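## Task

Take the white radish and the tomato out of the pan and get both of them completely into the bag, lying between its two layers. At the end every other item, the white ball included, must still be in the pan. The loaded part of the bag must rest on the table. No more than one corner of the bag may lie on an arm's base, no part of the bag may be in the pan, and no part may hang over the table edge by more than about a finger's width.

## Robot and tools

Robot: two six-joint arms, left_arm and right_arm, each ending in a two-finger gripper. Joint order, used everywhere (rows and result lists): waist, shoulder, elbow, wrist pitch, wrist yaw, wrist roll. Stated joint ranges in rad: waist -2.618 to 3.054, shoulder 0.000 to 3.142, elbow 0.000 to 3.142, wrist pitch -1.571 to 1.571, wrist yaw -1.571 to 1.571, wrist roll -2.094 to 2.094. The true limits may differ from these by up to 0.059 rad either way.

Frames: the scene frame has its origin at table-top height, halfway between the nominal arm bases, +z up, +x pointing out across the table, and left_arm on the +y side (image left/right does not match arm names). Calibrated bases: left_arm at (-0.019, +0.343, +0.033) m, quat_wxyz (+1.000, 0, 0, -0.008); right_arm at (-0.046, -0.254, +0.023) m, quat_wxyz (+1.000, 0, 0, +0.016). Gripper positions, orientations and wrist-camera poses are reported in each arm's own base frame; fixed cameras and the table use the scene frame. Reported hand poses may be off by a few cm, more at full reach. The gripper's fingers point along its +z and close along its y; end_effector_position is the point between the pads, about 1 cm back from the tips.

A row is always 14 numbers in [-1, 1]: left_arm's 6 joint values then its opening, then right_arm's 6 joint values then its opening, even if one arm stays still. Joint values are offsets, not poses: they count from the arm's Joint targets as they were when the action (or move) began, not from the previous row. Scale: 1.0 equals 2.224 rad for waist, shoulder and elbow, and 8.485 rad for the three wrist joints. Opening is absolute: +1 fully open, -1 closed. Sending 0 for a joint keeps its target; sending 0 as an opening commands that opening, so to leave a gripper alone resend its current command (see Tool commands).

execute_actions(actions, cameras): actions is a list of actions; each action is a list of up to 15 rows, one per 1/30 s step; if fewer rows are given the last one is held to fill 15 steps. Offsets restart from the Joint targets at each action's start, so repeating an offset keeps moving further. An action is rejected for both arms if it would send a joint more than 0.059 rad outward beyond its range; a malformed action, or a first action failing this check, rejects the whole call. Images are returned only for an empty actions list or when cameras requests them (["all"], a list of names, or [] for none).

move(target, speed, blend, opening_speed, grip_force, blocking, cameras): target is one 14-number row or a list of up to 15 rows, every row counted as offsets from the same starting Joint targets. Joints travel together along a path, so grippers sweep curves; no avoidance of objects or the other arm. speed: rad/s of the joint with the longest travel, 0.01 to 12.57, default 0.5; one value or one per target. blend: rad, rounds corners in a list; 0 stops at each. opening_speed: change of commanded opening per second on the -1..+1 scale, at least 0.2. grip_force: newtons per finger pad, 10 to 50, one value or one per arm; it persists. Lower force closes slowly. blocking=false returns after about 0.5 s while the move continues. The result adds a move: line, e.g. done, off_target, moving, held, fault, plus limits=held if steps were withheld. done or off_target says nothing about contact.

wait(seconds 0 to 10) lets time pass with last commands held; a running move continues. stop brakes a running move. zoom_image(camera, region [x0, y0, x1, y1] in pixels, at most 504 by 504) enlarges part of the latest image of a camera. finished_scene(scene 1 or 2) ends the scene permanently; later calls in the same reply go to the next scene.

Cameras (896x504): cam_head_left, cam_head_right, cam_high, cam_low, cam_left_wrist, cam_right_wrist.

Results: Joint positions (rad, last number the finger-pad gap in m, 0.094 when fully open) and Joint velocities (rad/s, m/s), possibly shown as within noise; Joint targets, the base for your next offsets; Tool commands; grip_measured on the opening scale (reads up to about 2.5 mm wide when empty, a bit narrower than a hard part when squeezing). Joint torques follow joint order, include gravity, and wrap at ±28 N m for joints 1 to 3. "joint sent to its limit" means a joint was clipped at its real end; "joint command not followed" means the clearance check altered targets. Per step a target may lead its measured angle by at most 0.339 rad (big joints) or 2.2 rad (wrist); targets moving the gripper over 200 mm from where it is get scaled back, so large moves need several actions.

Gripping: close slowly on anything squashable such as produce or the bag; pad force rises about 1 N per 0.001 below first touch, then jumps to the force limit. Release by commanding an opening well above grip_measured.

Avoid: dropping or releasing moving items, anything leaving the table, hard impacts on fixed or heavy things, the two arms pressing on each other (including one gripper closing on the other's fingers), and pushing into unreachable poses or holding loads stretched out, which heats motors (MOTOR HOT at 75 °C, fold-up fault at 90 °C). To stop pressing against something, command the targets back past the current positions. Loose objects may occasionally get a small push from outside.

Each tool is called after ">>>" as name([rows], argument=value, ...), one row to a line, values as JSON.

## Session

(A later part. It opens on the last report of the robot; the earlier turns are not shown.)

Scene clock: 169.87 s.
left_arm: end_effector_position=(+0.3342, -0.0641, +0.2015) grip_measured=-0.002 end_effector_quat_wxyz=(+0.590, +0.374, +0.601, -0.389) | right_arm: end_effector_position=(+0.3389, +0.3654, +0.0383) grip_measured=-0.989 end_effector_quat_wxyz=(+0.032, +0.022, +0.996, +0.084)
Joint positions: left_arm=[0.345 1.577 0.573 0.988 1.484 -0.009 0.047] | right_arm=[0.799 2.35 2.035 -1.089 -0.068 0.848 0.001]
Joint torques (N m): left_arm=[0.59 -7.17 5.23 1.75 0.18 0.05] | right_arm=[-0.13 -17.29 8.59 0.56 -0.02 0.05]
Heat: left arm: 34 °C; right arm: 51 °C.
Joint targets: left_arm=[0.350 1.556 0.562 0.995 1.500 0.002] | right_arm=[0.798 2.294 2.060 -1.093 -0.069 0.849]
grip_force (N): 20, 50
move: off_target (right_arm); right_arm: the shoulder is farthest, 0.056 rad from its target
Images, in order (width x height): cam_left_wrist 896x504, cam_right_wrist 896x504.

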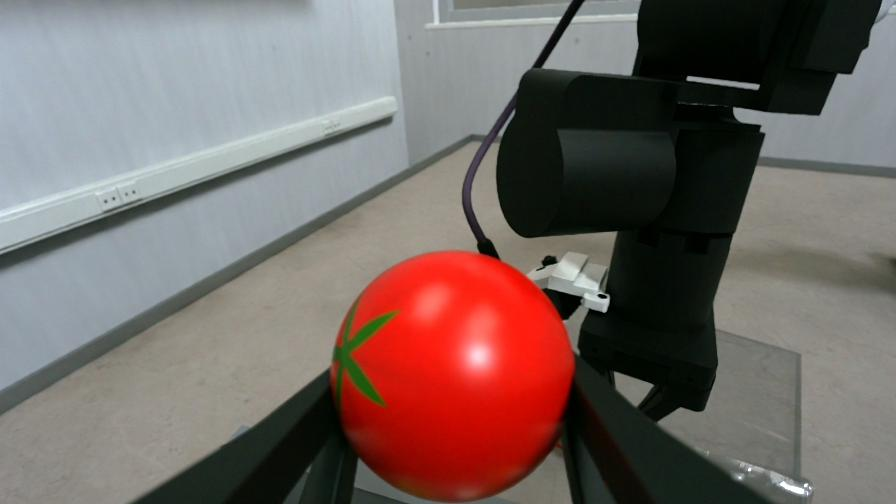

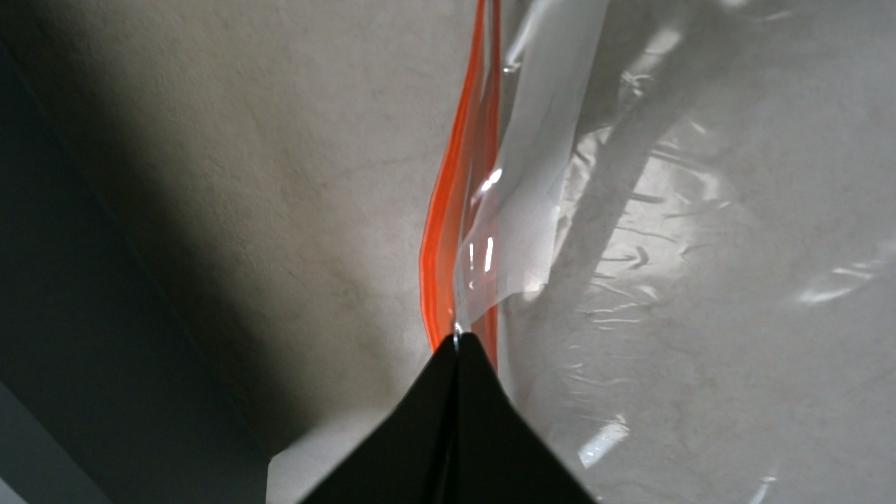

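>>> move([
  [0,0,0,0,0,0,-0.02,-0.02,-0.06,0.03,-0.0236,0,-0.005,-1],
], speed=0.25, cameras=["cam_right_wrist","cam_left_wrist","cam_low","cam_head_left"])

>>> zoom_image(camera="cam_left_wrist", region=[500, 200, 896, 480])

>>> zoom_image(camera="cam_low", region=[370, 240, 550, 350])

Scene clock: 171.67 s.
left_arm: end_effector_position=(+0.3342, -0.0641, +0.2015) grip_measured=-0.002 end_effector_quat_wxyz=(+0.590, +0.374, +0.601, -0.389) | right_arm: end_effector_position=(+0.3332, +0.3318, +0.1130) grip_measured=-0.989 end_effector_quat_wxyz=(+0.036, +0.025, +0.996, +0.084)
Joint positions: left_arm=[0.345 1.577 0.573 0.988 1.484 -0.009 0.047] | right_arm=[0.758 2.213 2.101 -1.29 -0.068 0.814 0.001]
Joint torques (N m): left_arm=[0.55 -7.16 5.15 1.74 0.18 0.06] | right_arm=[-0.44 -16.06 8.66 0.5 -0.03 -0.04]
Heat: left arm: 35 °C; right arm: 52 °C.
Joint targets: left_arm=[0.350 1.556 0.562 0.995 1.500 0.002] | right_arm=[0.753 2.160 2.126 -1.293 -0.069 0.806]
grip_force (N): 20, 50
move: off_target (right_arm); right_arm: the shoulder is farthest, 0.053 rad from its target
Images, in order (width x height): cam_head_left 896x504, cam_low 896x504, cam_left_wrist 896x504, cam_right_wrist 896x504.

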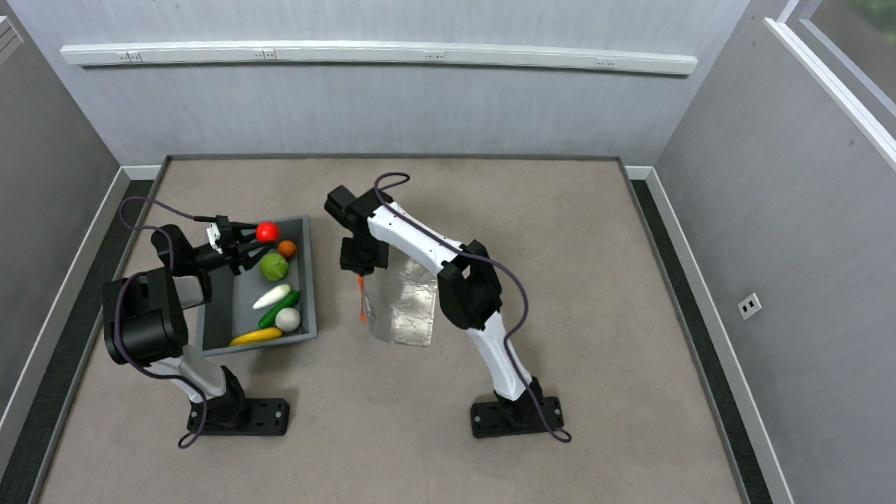

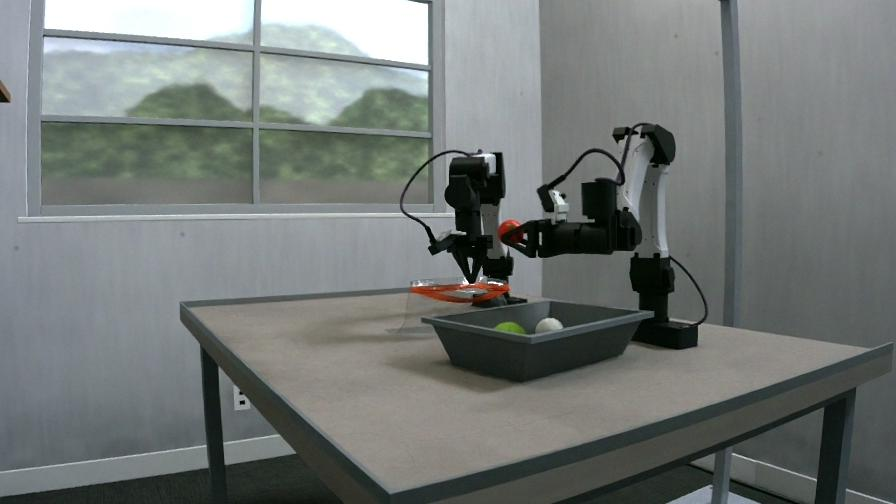

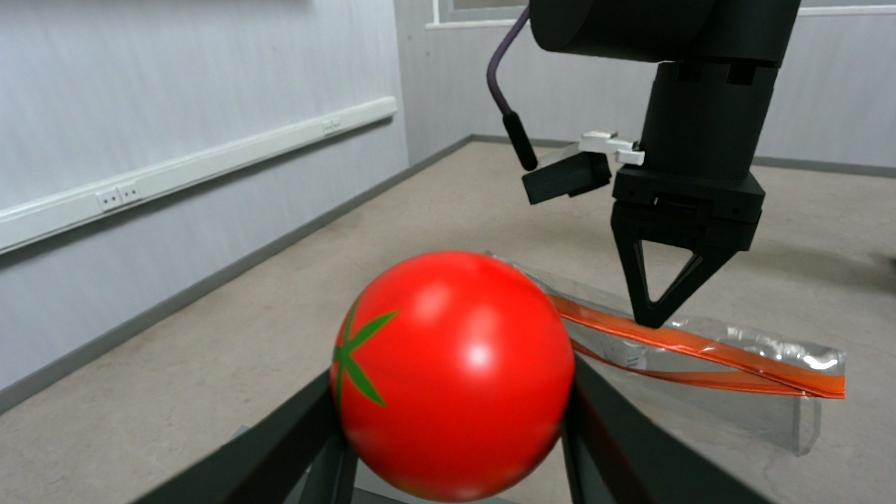

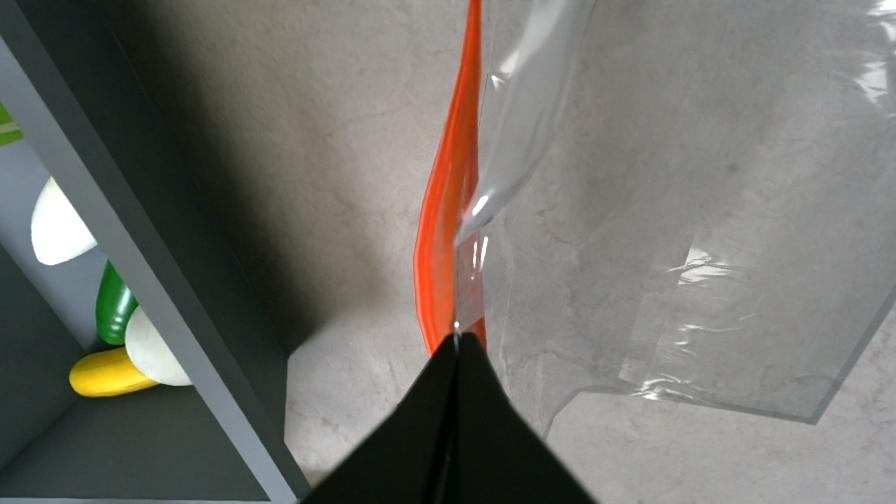

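Scaled by 1.273 from the camera's 896x504 image, which has a finer 1280x720 frame.

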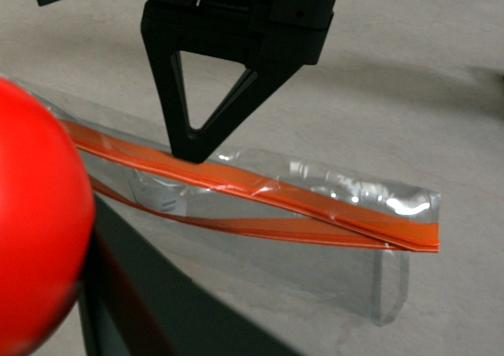

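Scaled by 2.800 from the camera's 896x504 image, which has a finer 1280x720 frame.

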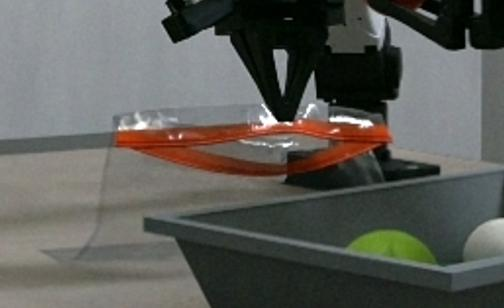

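>>> move([
  [0,0,0,0,0,0,-0.02,-0.2003,-0.2019,-0.3516,0.0541,-0.0777,-0.0397,-1],
], speed=0.35, cameras=["cam_right_wrist","cam_left_wrist","cam_low","cam_head_left"])

>>> zoom_image(camera="cam_left_wrist", region=[500, 200, 896, 480])

>>> zoom_image(camera="cam_low", region=[370, 240, 550, 350])

Scene clock: 175.77 s.
left_arm: end_effector_position=(+0.3342, -0.0641, +0.2015) grip_measured=-0.002 end_effector_quat_wxyz=(+0.590, +0.374, +0.601, -0.389) | right_arm: end_effector_position=(+0.3273, +0.2253, +0.1357) grip_measured=-0.989 end_effector_quat_wxyz=(+0.002, +0.023, +0.927, +0.375)
Joint positions: left_arm=[0.345 1.577 0.573 0.988 1.484 -0.009 0.047] | right_arm=[0.312 1.755 1.348 -0.85 -0.715 0.478 0.001]
Joint torques (N m): left_arm=[0.57 -7.16 5.2 1.74 0.18 0.06] | right_arm=[-0.36 -11.82 6.05 0.92 -0.47 -0.06]
Heat: left arm: 35 °C; right arm: 53 °C.
Joint targets: left_arm=[0.350 1.556 0.562 0.995 1.500 0.002] | right_arm=[0.308 1.712 1.344 -0.834 -0.728 0.469]
grip_force (N): 20, 50
move: off_target (right_arm); right_arm: the shoulder is farthest, 0.044 rad from its target
Images, in order (width x height): cam_head_left 896x504, cam_low 896x504, cam_left_wrist 896x504, cam_right_wrist 896x504.

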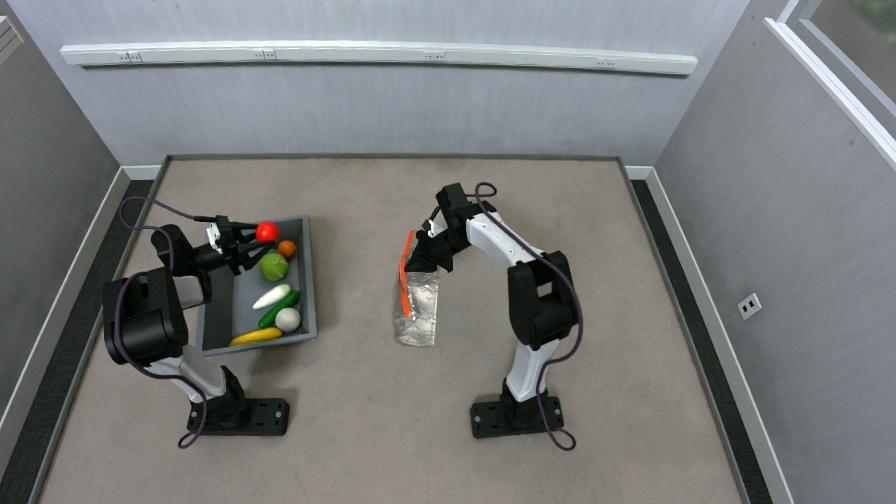

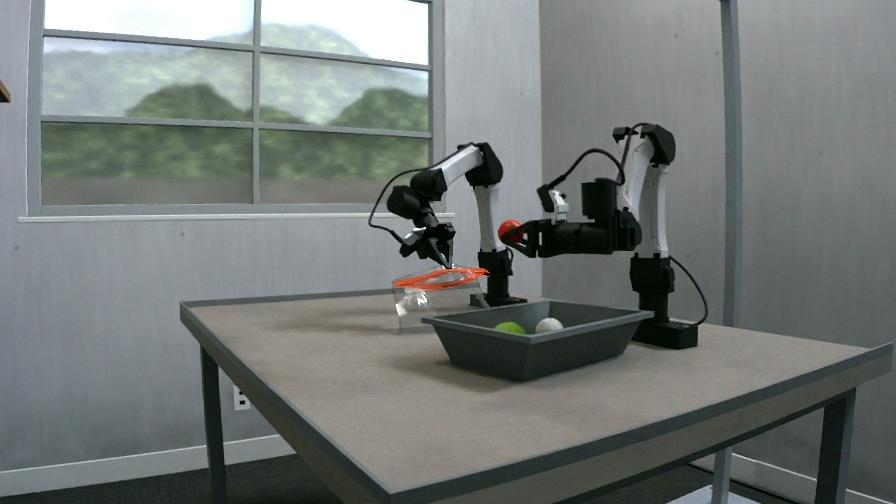

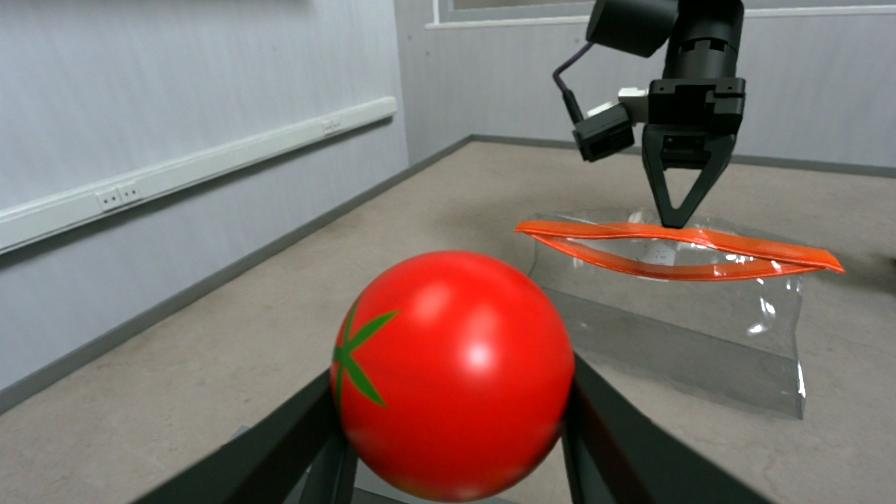

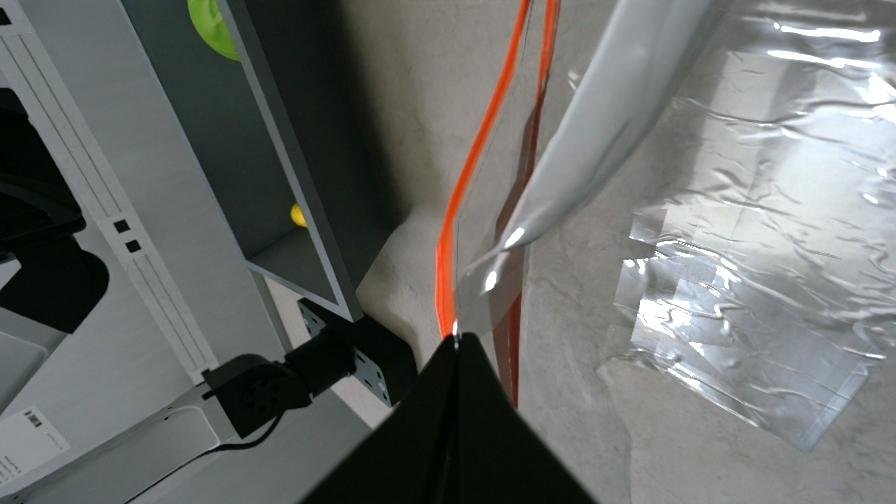

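Scaled by 1.273 from the camera's 896x504 image, which has a finer 1280x720 frame.

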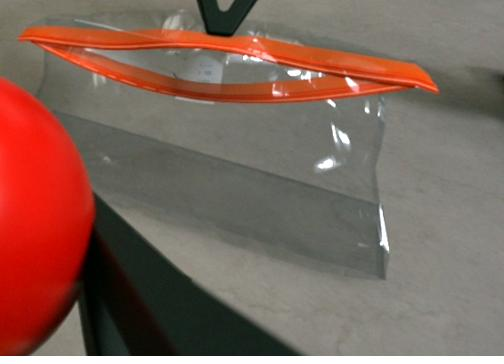

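Scaled by 2.800 from the camera's 896x504 image, which has a finer 1280x720 frame.

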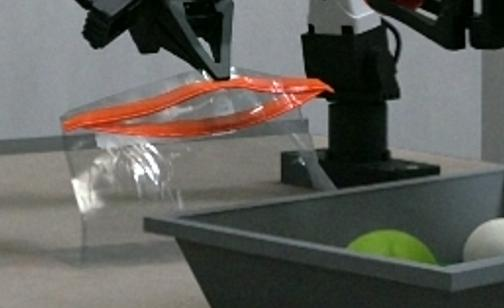

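>>> zoom_image(camera="cam_head_left", region=[360, 210, 480, 360])

>>> zoom_image(camera="cam_right_wrist", region=[392, 0, 896, 504])

Scaled by 3.360 from the camera's 896x504 image, which has a finer 1280x720 frame.

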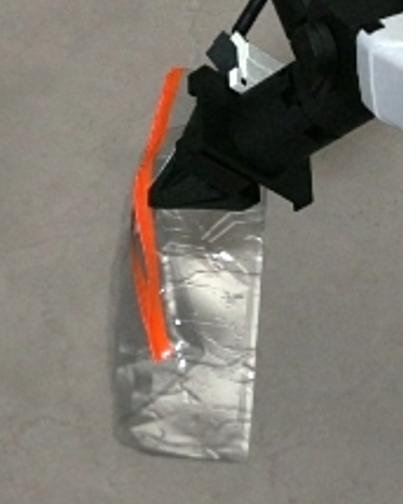

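Scaled by 1.000.

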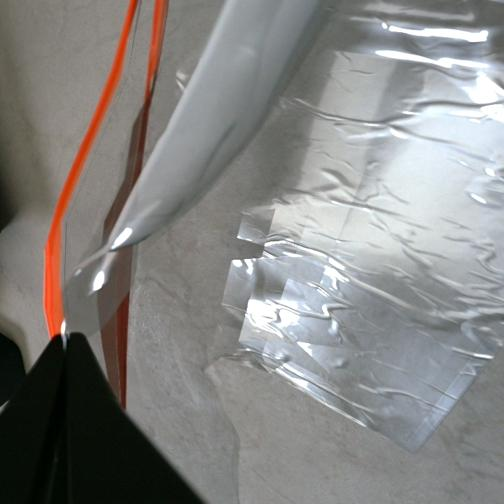

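>>> move([
  [0,0,0,0,0,0,-0.02,0.0375,0.0103,0.052,-0.003,0.0035,0.0122,-1],
], speed=0.2, cameras=["cam_left_wrist","cam_low","cam_head_left"])

>>> zoom_image(camera="cam_left_wrist", region=[500, 180, 896, 460])

>>> zoom_image(camera="cam_low", region=[370, 240, 550, 350])

>>> zoom_image(camera="cam_head_left", region=[360, 210, 480, 360])

Scene clock: 178.57 s.
left_arm: end_effector_position=(+0.3342, -0.0641, +0.2015) grip_measured=-0.002 end_effector_quat_wxyz=(+0.590, +0.374, +0.601, -0.389) | right_arm: end_effector_position=(+0.3260, +0.2547, +0.1611) grip_measured=-0.989 end_effector_quat_wxyz=(+0.006, +0.016, +0.923, +0.384)
Joint positions: left_arm=[0.345 1.577 0.573 0.988 1.484 -0.009 0.047] | right_arm=[0.387 1.755 1.432 -0.859 -0.705 0.566 0.001]
Joint torques (N m): left_arm=[0.59 -7.17 5.18 1.74 0.18 0.05] | right_arm=[0.43 -9.98 9.24 0.88 -0.23 0.05]
Heat: left arm: 35 °C; right arm: 54 °C.
Joint targets: left_arm=[0.350 1.556 0.562 0.995 1.500 0.002] | right_arm=[0.391 1.734 1.460 -0.860 -0.698 0.573]
grip_force (N): 20, 50
move: done
Images, in order (width x height): cam_head_left 896x504, cam_low 896x504, cam_left_wrist 896x504.

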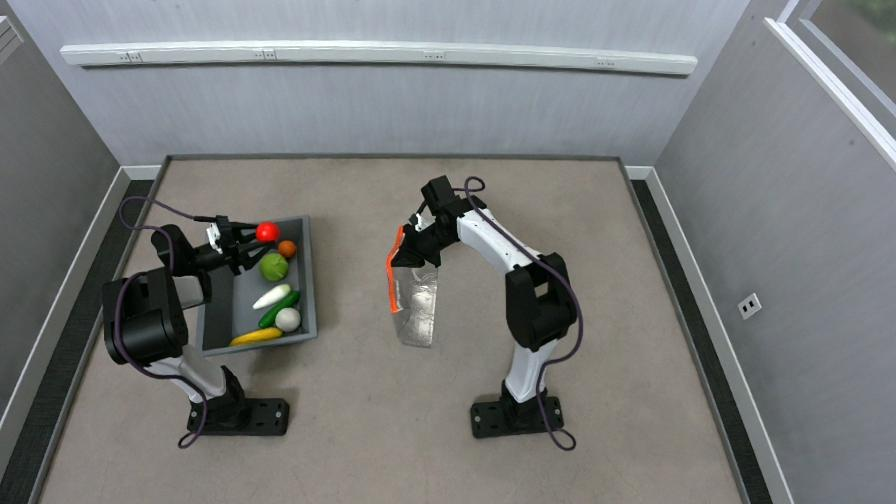

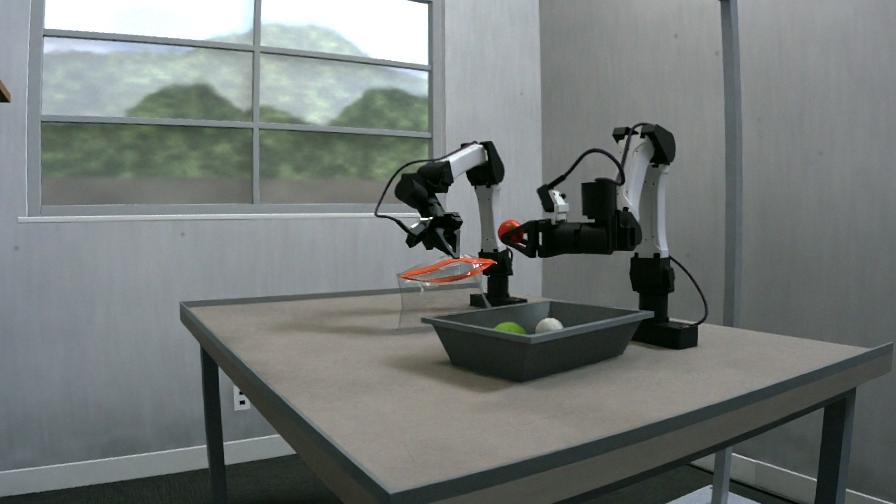

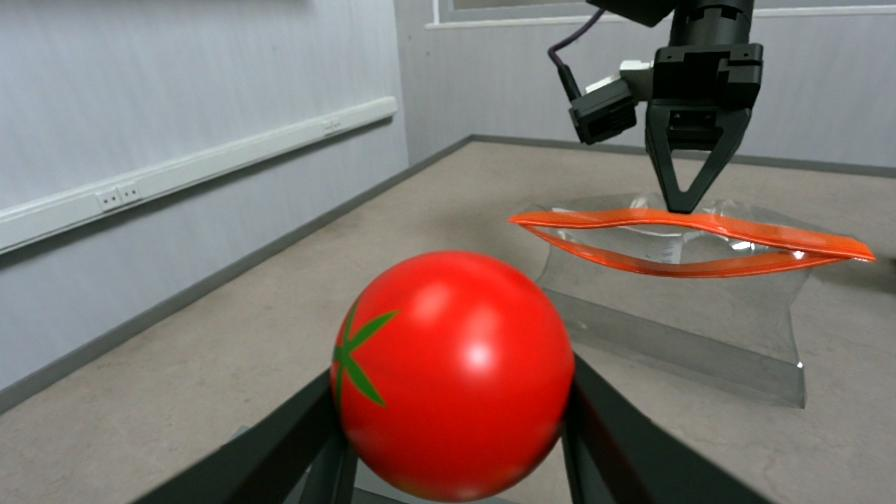

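Scaled by 1.273 from the camera's 896x504 image, which has a finer 1280x720 frame.

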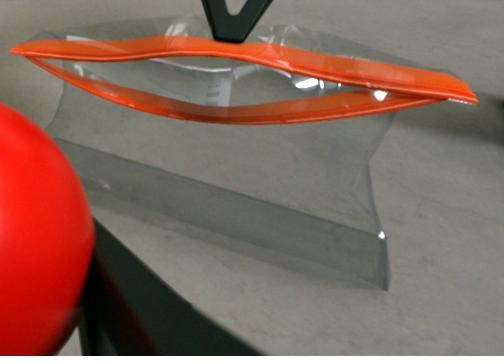

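Scaled by 2.800 from the camera's 896x504 image, which has a finer 1280x720 frame.

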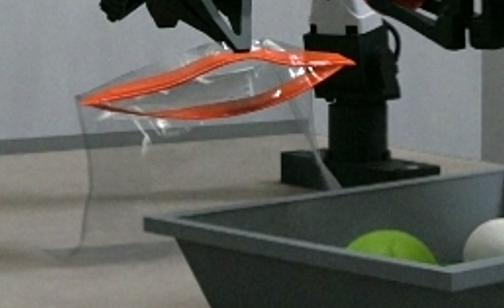

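Scaled by 3.360 from the camera's 896x504 image, which has a finer 1280x720 frame.

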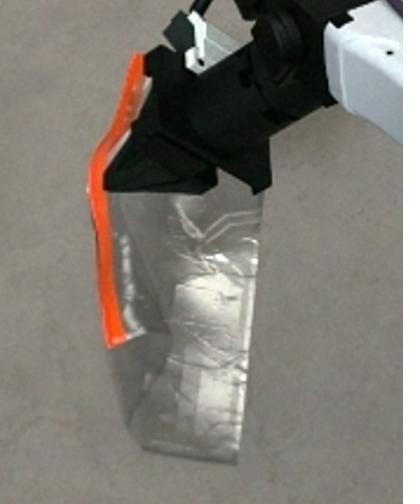

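>>> move([
  [-0.2939,0.0219,0.2661,-0.1995,-0.0718,0.2157,-0.02,0,0,0,0,0,0,-1],
], speed=0.8, cameras=["cam_left_wrist","cam_right_wrist","cam_low","cam_head_left"])

>>> zoom_image(camera="cam_low", region=[370, 220, 550, 330])

Scene clock: 184.20 s.
left_arm: end_effector_position=(+0.2904, -0.2337, +0.1587) grip_measured=-0.002 end_effector_quat_wxyz=(+0.434, +0.812, +0.347, -0.178) | right_arm: end_effector_position=(+0.3260, +0.2547, +0.1611) grip_measured=-0.989 end_effector_quat_wxyz=(+0.005, +0.016, +0.923, +0.384)
Joint positions: left_arm=[-0.301 1.588 1.131 -0.683 0.908 1.82 0.047] | right_arm=[0.387 1.755 1.432 -0.859 -0.705 0.567 0.001]
Joint torques (N m): left_arm=[-0.03 -5.35 9.59 0.95 0.33 0] | right_arm=[0.43 -9.98 9.24 0.9 -0.25 0.07]
Heat: left arm: 34 °C; right arm: 53 °C.
Joint targets: left_arm=[-0.304 1.605 1.154 -0.697 0.891 1.833] | right_arm=[0.391 1.734 1.460 -0.860 -0.698 0.573]
grip_force (N): 20, 50
move: done
Images, in order (width x height): cam_head_left 896x504, cam_low 896x504, cam_left_wrist 896x504, cam_right_wrist 896x504.

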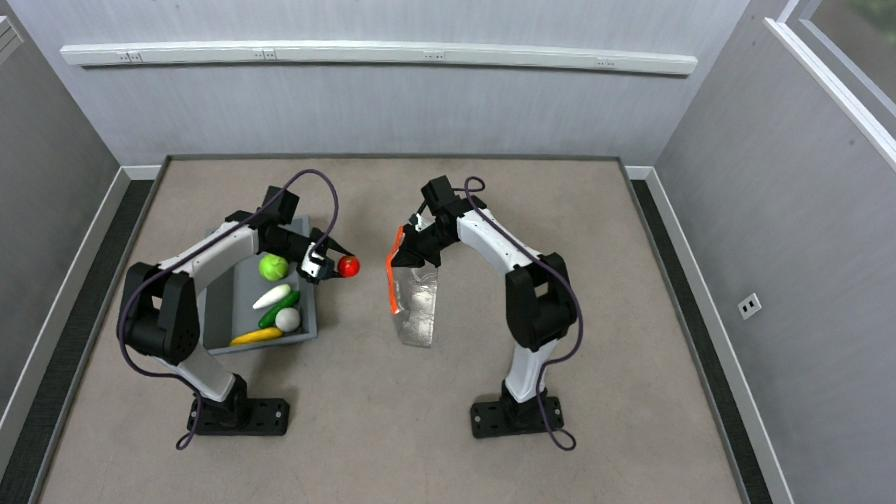

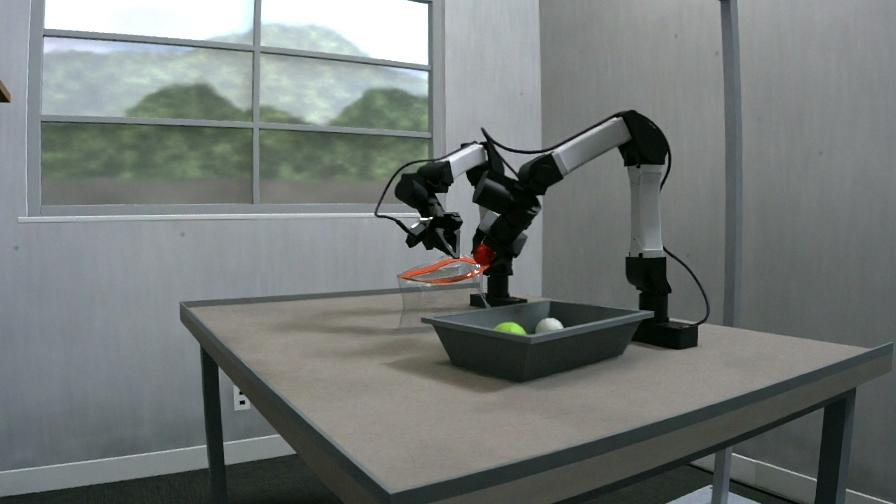

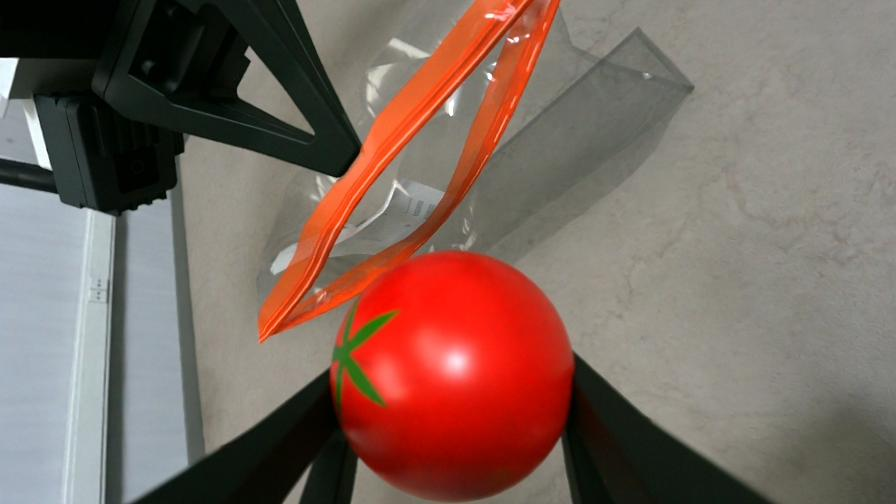

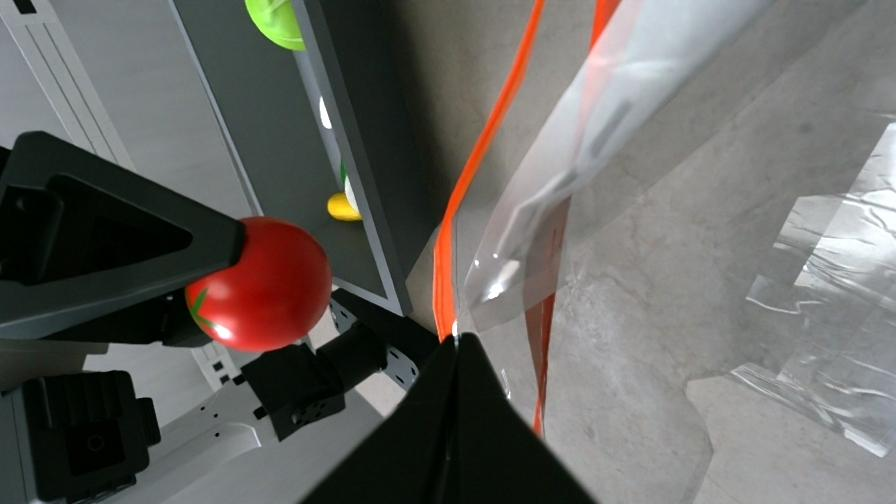

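Scaled by 2.800 from the camera's 896x504 image, which has a finer 1280x720 frame.

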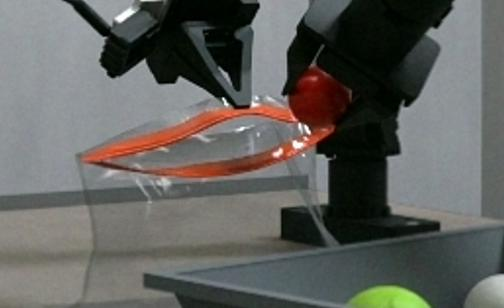

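>>> move([
  [0,0,0,0,0,0,-0.02,0,0.004,0.1121,-0.0283,0,0,-1],
], speed=0.2, cameras=["cam_left_wrist","cam_right_wrist","cam_low","cam_head_left"])

>>> zoom_image(camera="cam_low", region=[370, 220, 550, 330])

Scene clock: 187.07 s.
left_arm: end_effector_position=(+0.2904, -0.2336, +0.1587) grip_measured=-0.002 end_effector_quat_wxyz=(+0.434, +0.812, +0.347, -0.178) | right_arm: end_effector_position=(+0.3253, +0.2542, +0.2243) grip_measured=-0.989 end_effector_quat_wxyz=(+0.010, +0.015, +0.923, +0.386)
Joint positions: left_arm=[-0.301 1.588 1.131 -0.683 0.907 1.82 0.047] | right_arm=[0.387 1.755 1.681 -1.099 -0.704 0.567 0.001]
Joint torques (N m): left_arm=[-0.02 -5.38 9.59 0.95 0.32 0.03] | right_arm=[0.44 -9.16 9.22 0.96 -0.26 0.07]
Heat: left arm: 34 °C; right arm: 53 °C.
Joint targets: left_arm=[-0.304 1.605 1.154 -0.697 0.891 1.832] | right_arm=[0.391 1.743 1.709 -1.100 -0.698 0.573]
grip_force (N): 20, 50
move: done
Images, in order (width x height): cam_head_left 896x504, cam_low 896x504, cam_left_wrist 896x504, cam_right_wrist 896x504.

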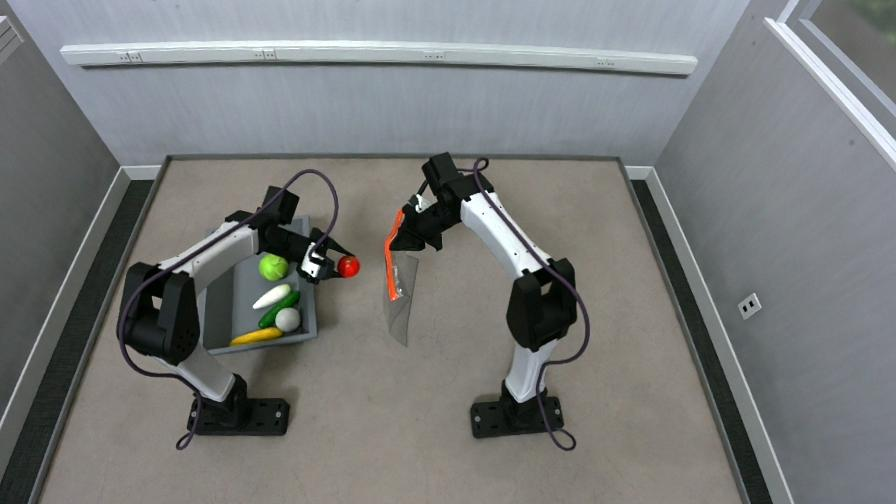

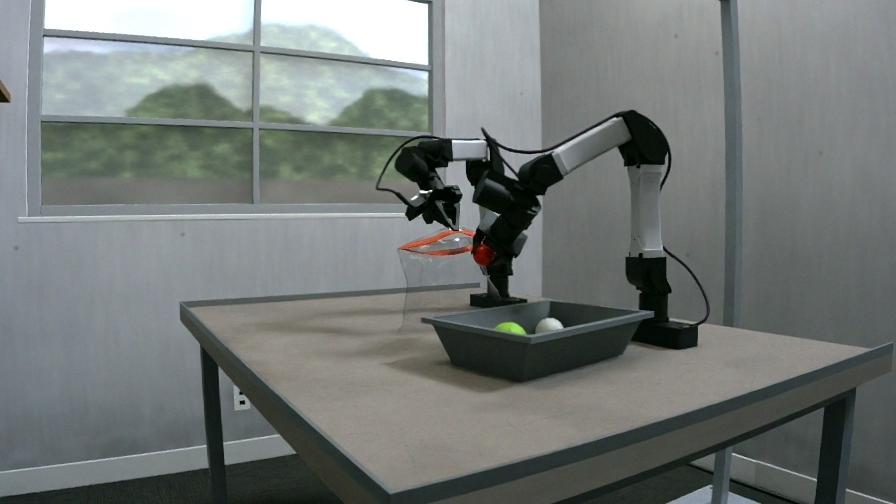

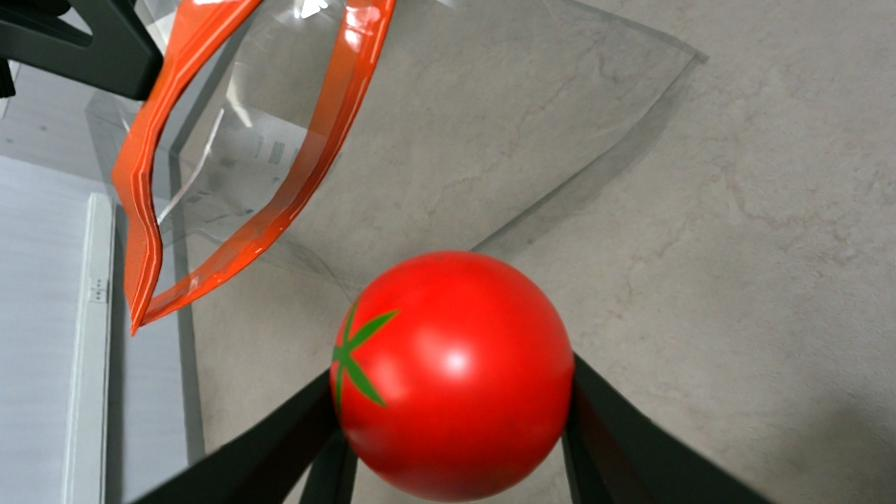

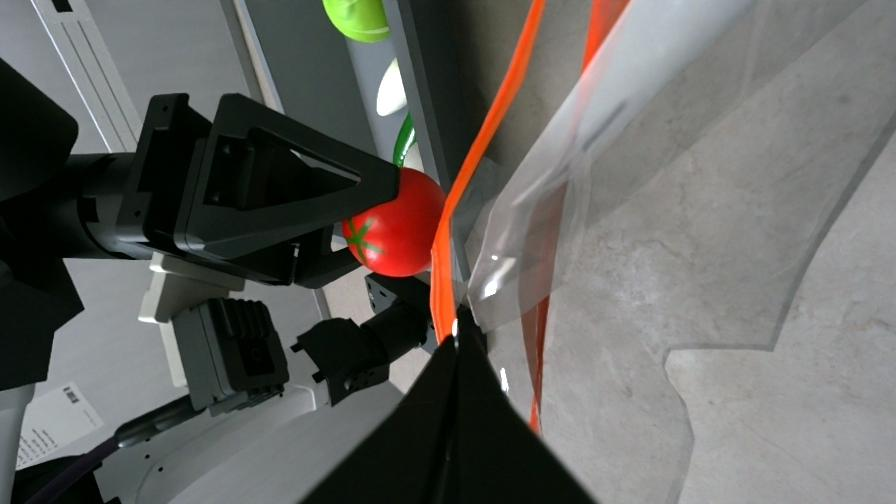

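Scaled by 2.800 from the camera's 896x504 image, which has a finer 1280x720 frame.

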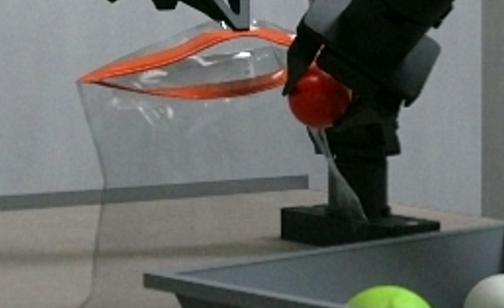

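>>> zoom_image(camera="cam_head_left", region=[360, 190, 460, 350])

>>> zoom_image(camera="cam_high", region=[340, 100, 520, 300])

Scaled by 3.150 from the camera's 896x504 image, which has a finer 1280x720 frame.

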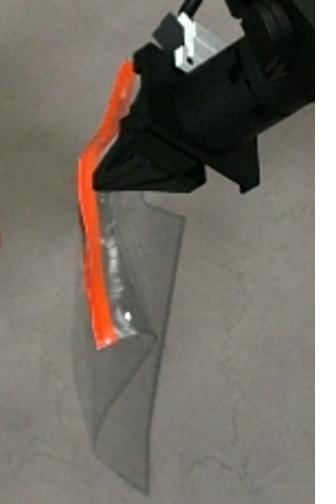

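This scene's latest camera images include none from cam_high. They are from: cam_head_left, cam_low, cam_left_wrist, cam_right_wrist. cam_high's image comes with the result of a call that names it in "cameras".

>>> move([
  [0.2939,-0.0219,-0.2661,0.1995,0.0718,-0.2157,-0.02,-0.0571,0.0031,0.0229,-0.0524,0.0823,-0.0322,-1],
  [0.2939,-0.0219,-0.2661,0.1995,0.0718,-0.2157,-0.02,0.1574,0.2354,0.0112,0.0071,0.0823,0.0239,-1],
], speed=[0.7,0.3], cameras=["cam_left_wrist","cam_right_wrist","cam_head_left"])

>>> zoom_image(camera="cam_head_left", region=[340, 220, 480, 360])

Scene clock: 205.33 s.
left_arm: end_effector_position=(+0.3343, -0.0640, +0.2012) grip_measured=-0.002 end_effector_quat_wxyz=(+0.595, +0.381, +0.597, -0.382) | right_arm: end_effector_position=(+0.3151, +0.2912, -0.0002) grip_measured=-0.989 end_effector_quat_wxyz=(-0.003, +0.013, +1.000, +0.002)
Joint positions: left_arm=[0.345 1.578 0.573 0.988 1.484 0.015 0.047] | right_arm=[0.743 2.257 1.735 -1.051 -0.008 0.768 0.001]
Joint torques (N m): left_arm=[0.53 -7.25 5.19 1.73 0.18 -0.16] | right_arm=[-0.27 -10.4 5.65 0.41 0.08 0.09]
Heat: left arm: 33 °C; right arm: 50 °C.
Joint targets: left_arm=[0.350 1.556 0.562 0.995 1.500 0.002] | right_arm=[0.741 2.267 1.734 -1.040 0.000 0.776]
grip_force (N): 20, 50
move: done
Images, in order (width x height): cam_head_left 896x504, cam_left_wrist 896x504, cam_right_wrist 896x504.

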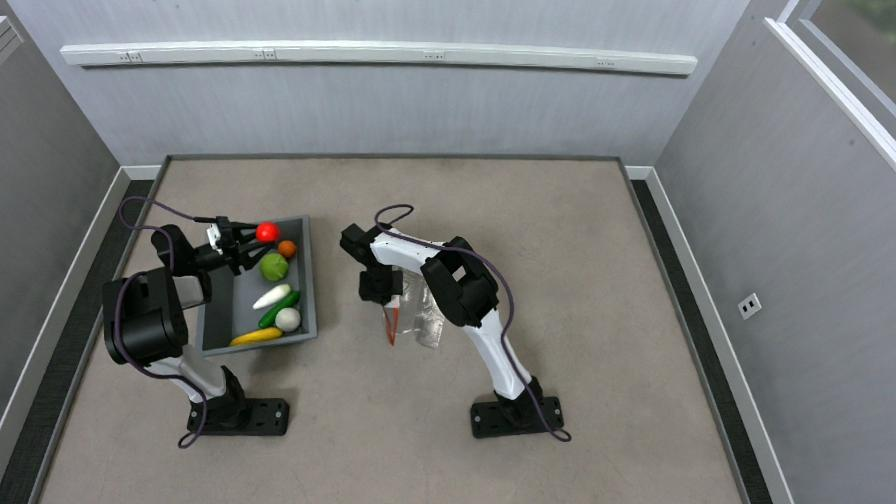

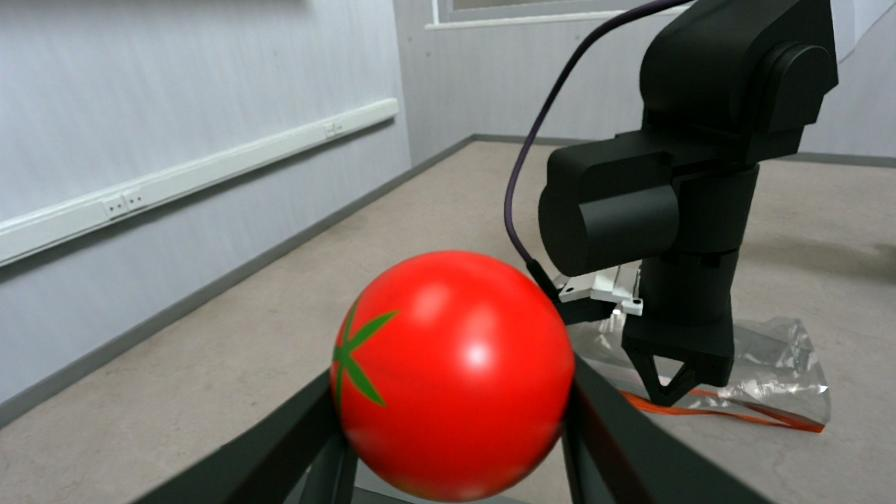

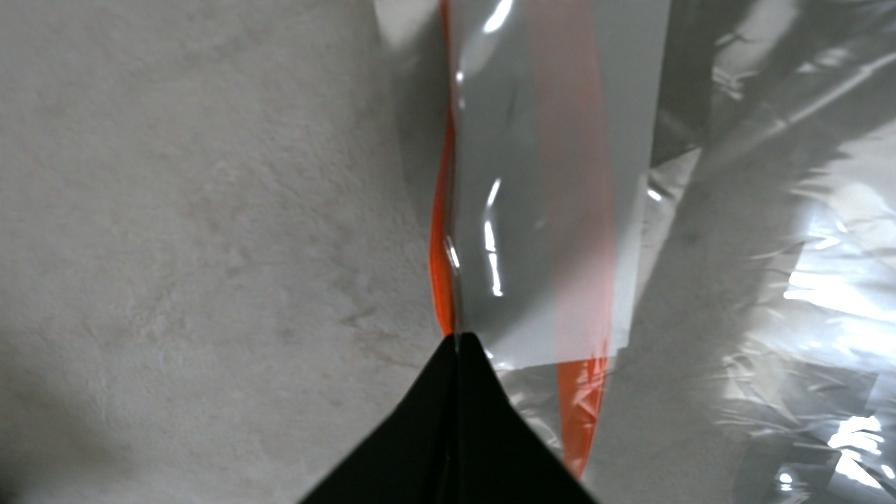

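Scaled by 3.600 from the camera's 896x504 image, which has a finer 1280x720 frame.

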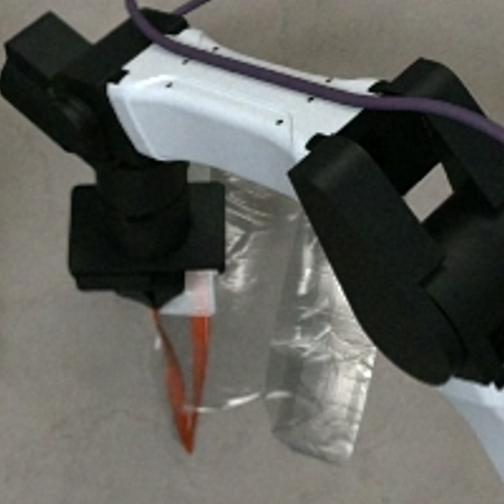

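>>> move([
  [0,0,0,0,0,0,-0.02,0,0,0,0,0,0,-0.5],
  [0,0,0,0,0,0,-0.02,0,-0.02,0.09,-0.0183,0,0,-0.3],
  [0,0,0,0,0,0,-0.02,0,-0.02,0.09,-0.0183,0,-0.185,-0.3],
], speed=[0.3,0.3,0.8], opening_speed=0.3, cameras=["cam_left_wrist","cam_right_wrist","cam_head_left"])

>>> zoom_image(camera="cam_left_wrist", region=[560, 250, 896, 504])

Scene clock: 212.77 s.
left_arm: end_effector_position=(+0.3343, -0.0640, +0.2012) grip_measured=-0.002 end_effector_quat_wxyz=(+0.595, +0.381, +0.597, -0.382) | right_arm: end_effector_position=(+0.3280, +0.3029, +0.0431) grip_measured=-0.301 end_effector_quat_wxyz=(-0.017, +0.692, -0.722, -0.003)
Joint positions: left_arm=[0.345 1.578 0.573 0.988 1.484 0.015 0.047] | right_arm=[0.743 2.257 1.91 -1.19 -0.007 -0.786 0.033]
Joint torques (N m): left_arm=[0.59 -7.28 5.2 1.74 0.18 -0.17] | right_arm=[-0.13 -14.52 8.36 0.29 0 -0.06]
Heat: left arm: 34 °C; right arm: 50 °C.
Joint targets: left_arm=[0.350 1.556 0.562 0.995 1.500 0.002] | right_arm=[0.741 2.222 1.934 -1.195 0.000 -0.794]
grip_force (N): 20, 50
move: done
Images, in order (width x height): cam_head_left 896x504, cam_left_wrist 896x504, cam_right_wrist 896x504.

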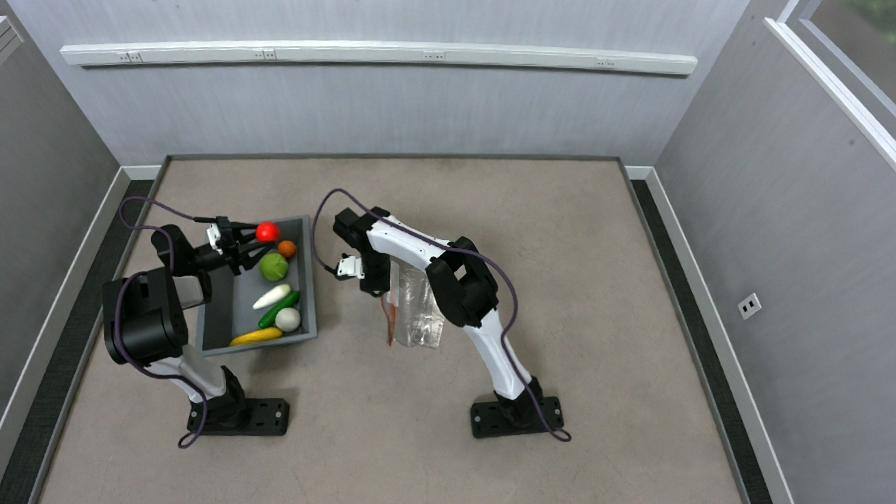

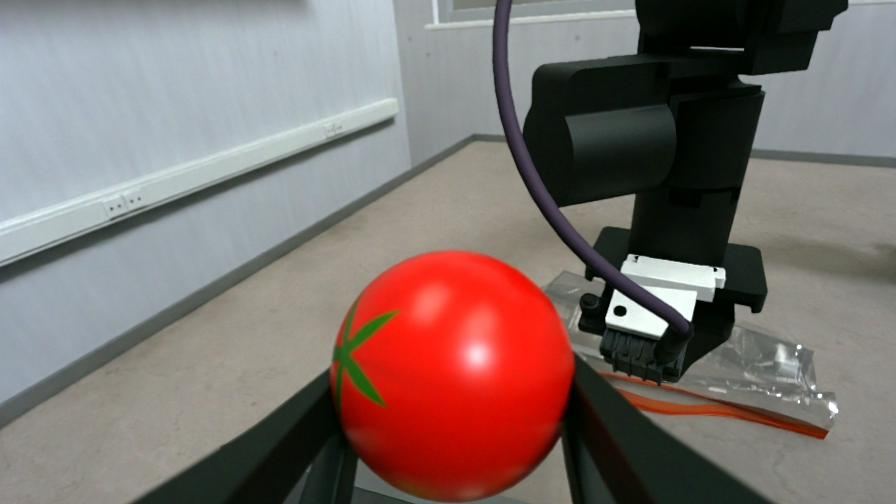

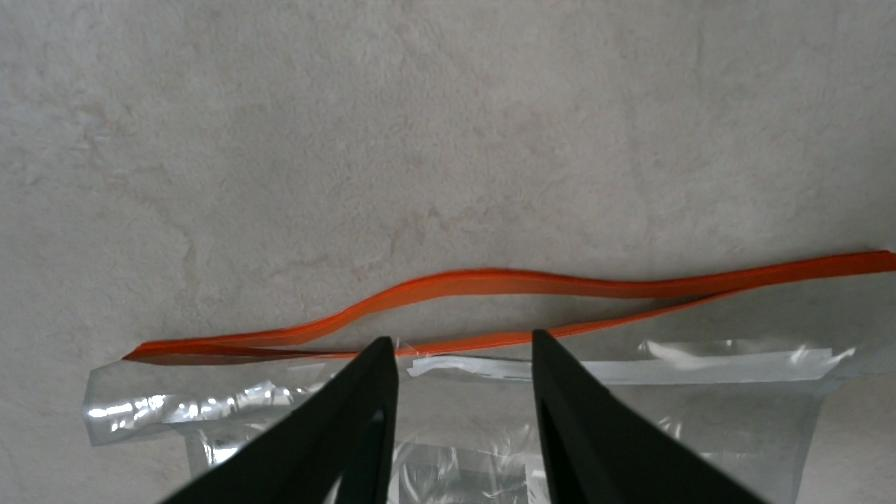

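Scaled by 1.500 from the camera's 896x504 image, which has a finer 1280x720 frame.

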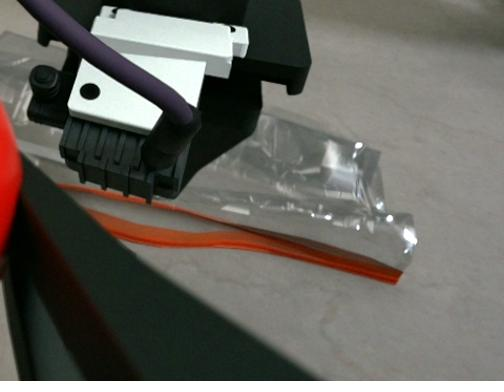

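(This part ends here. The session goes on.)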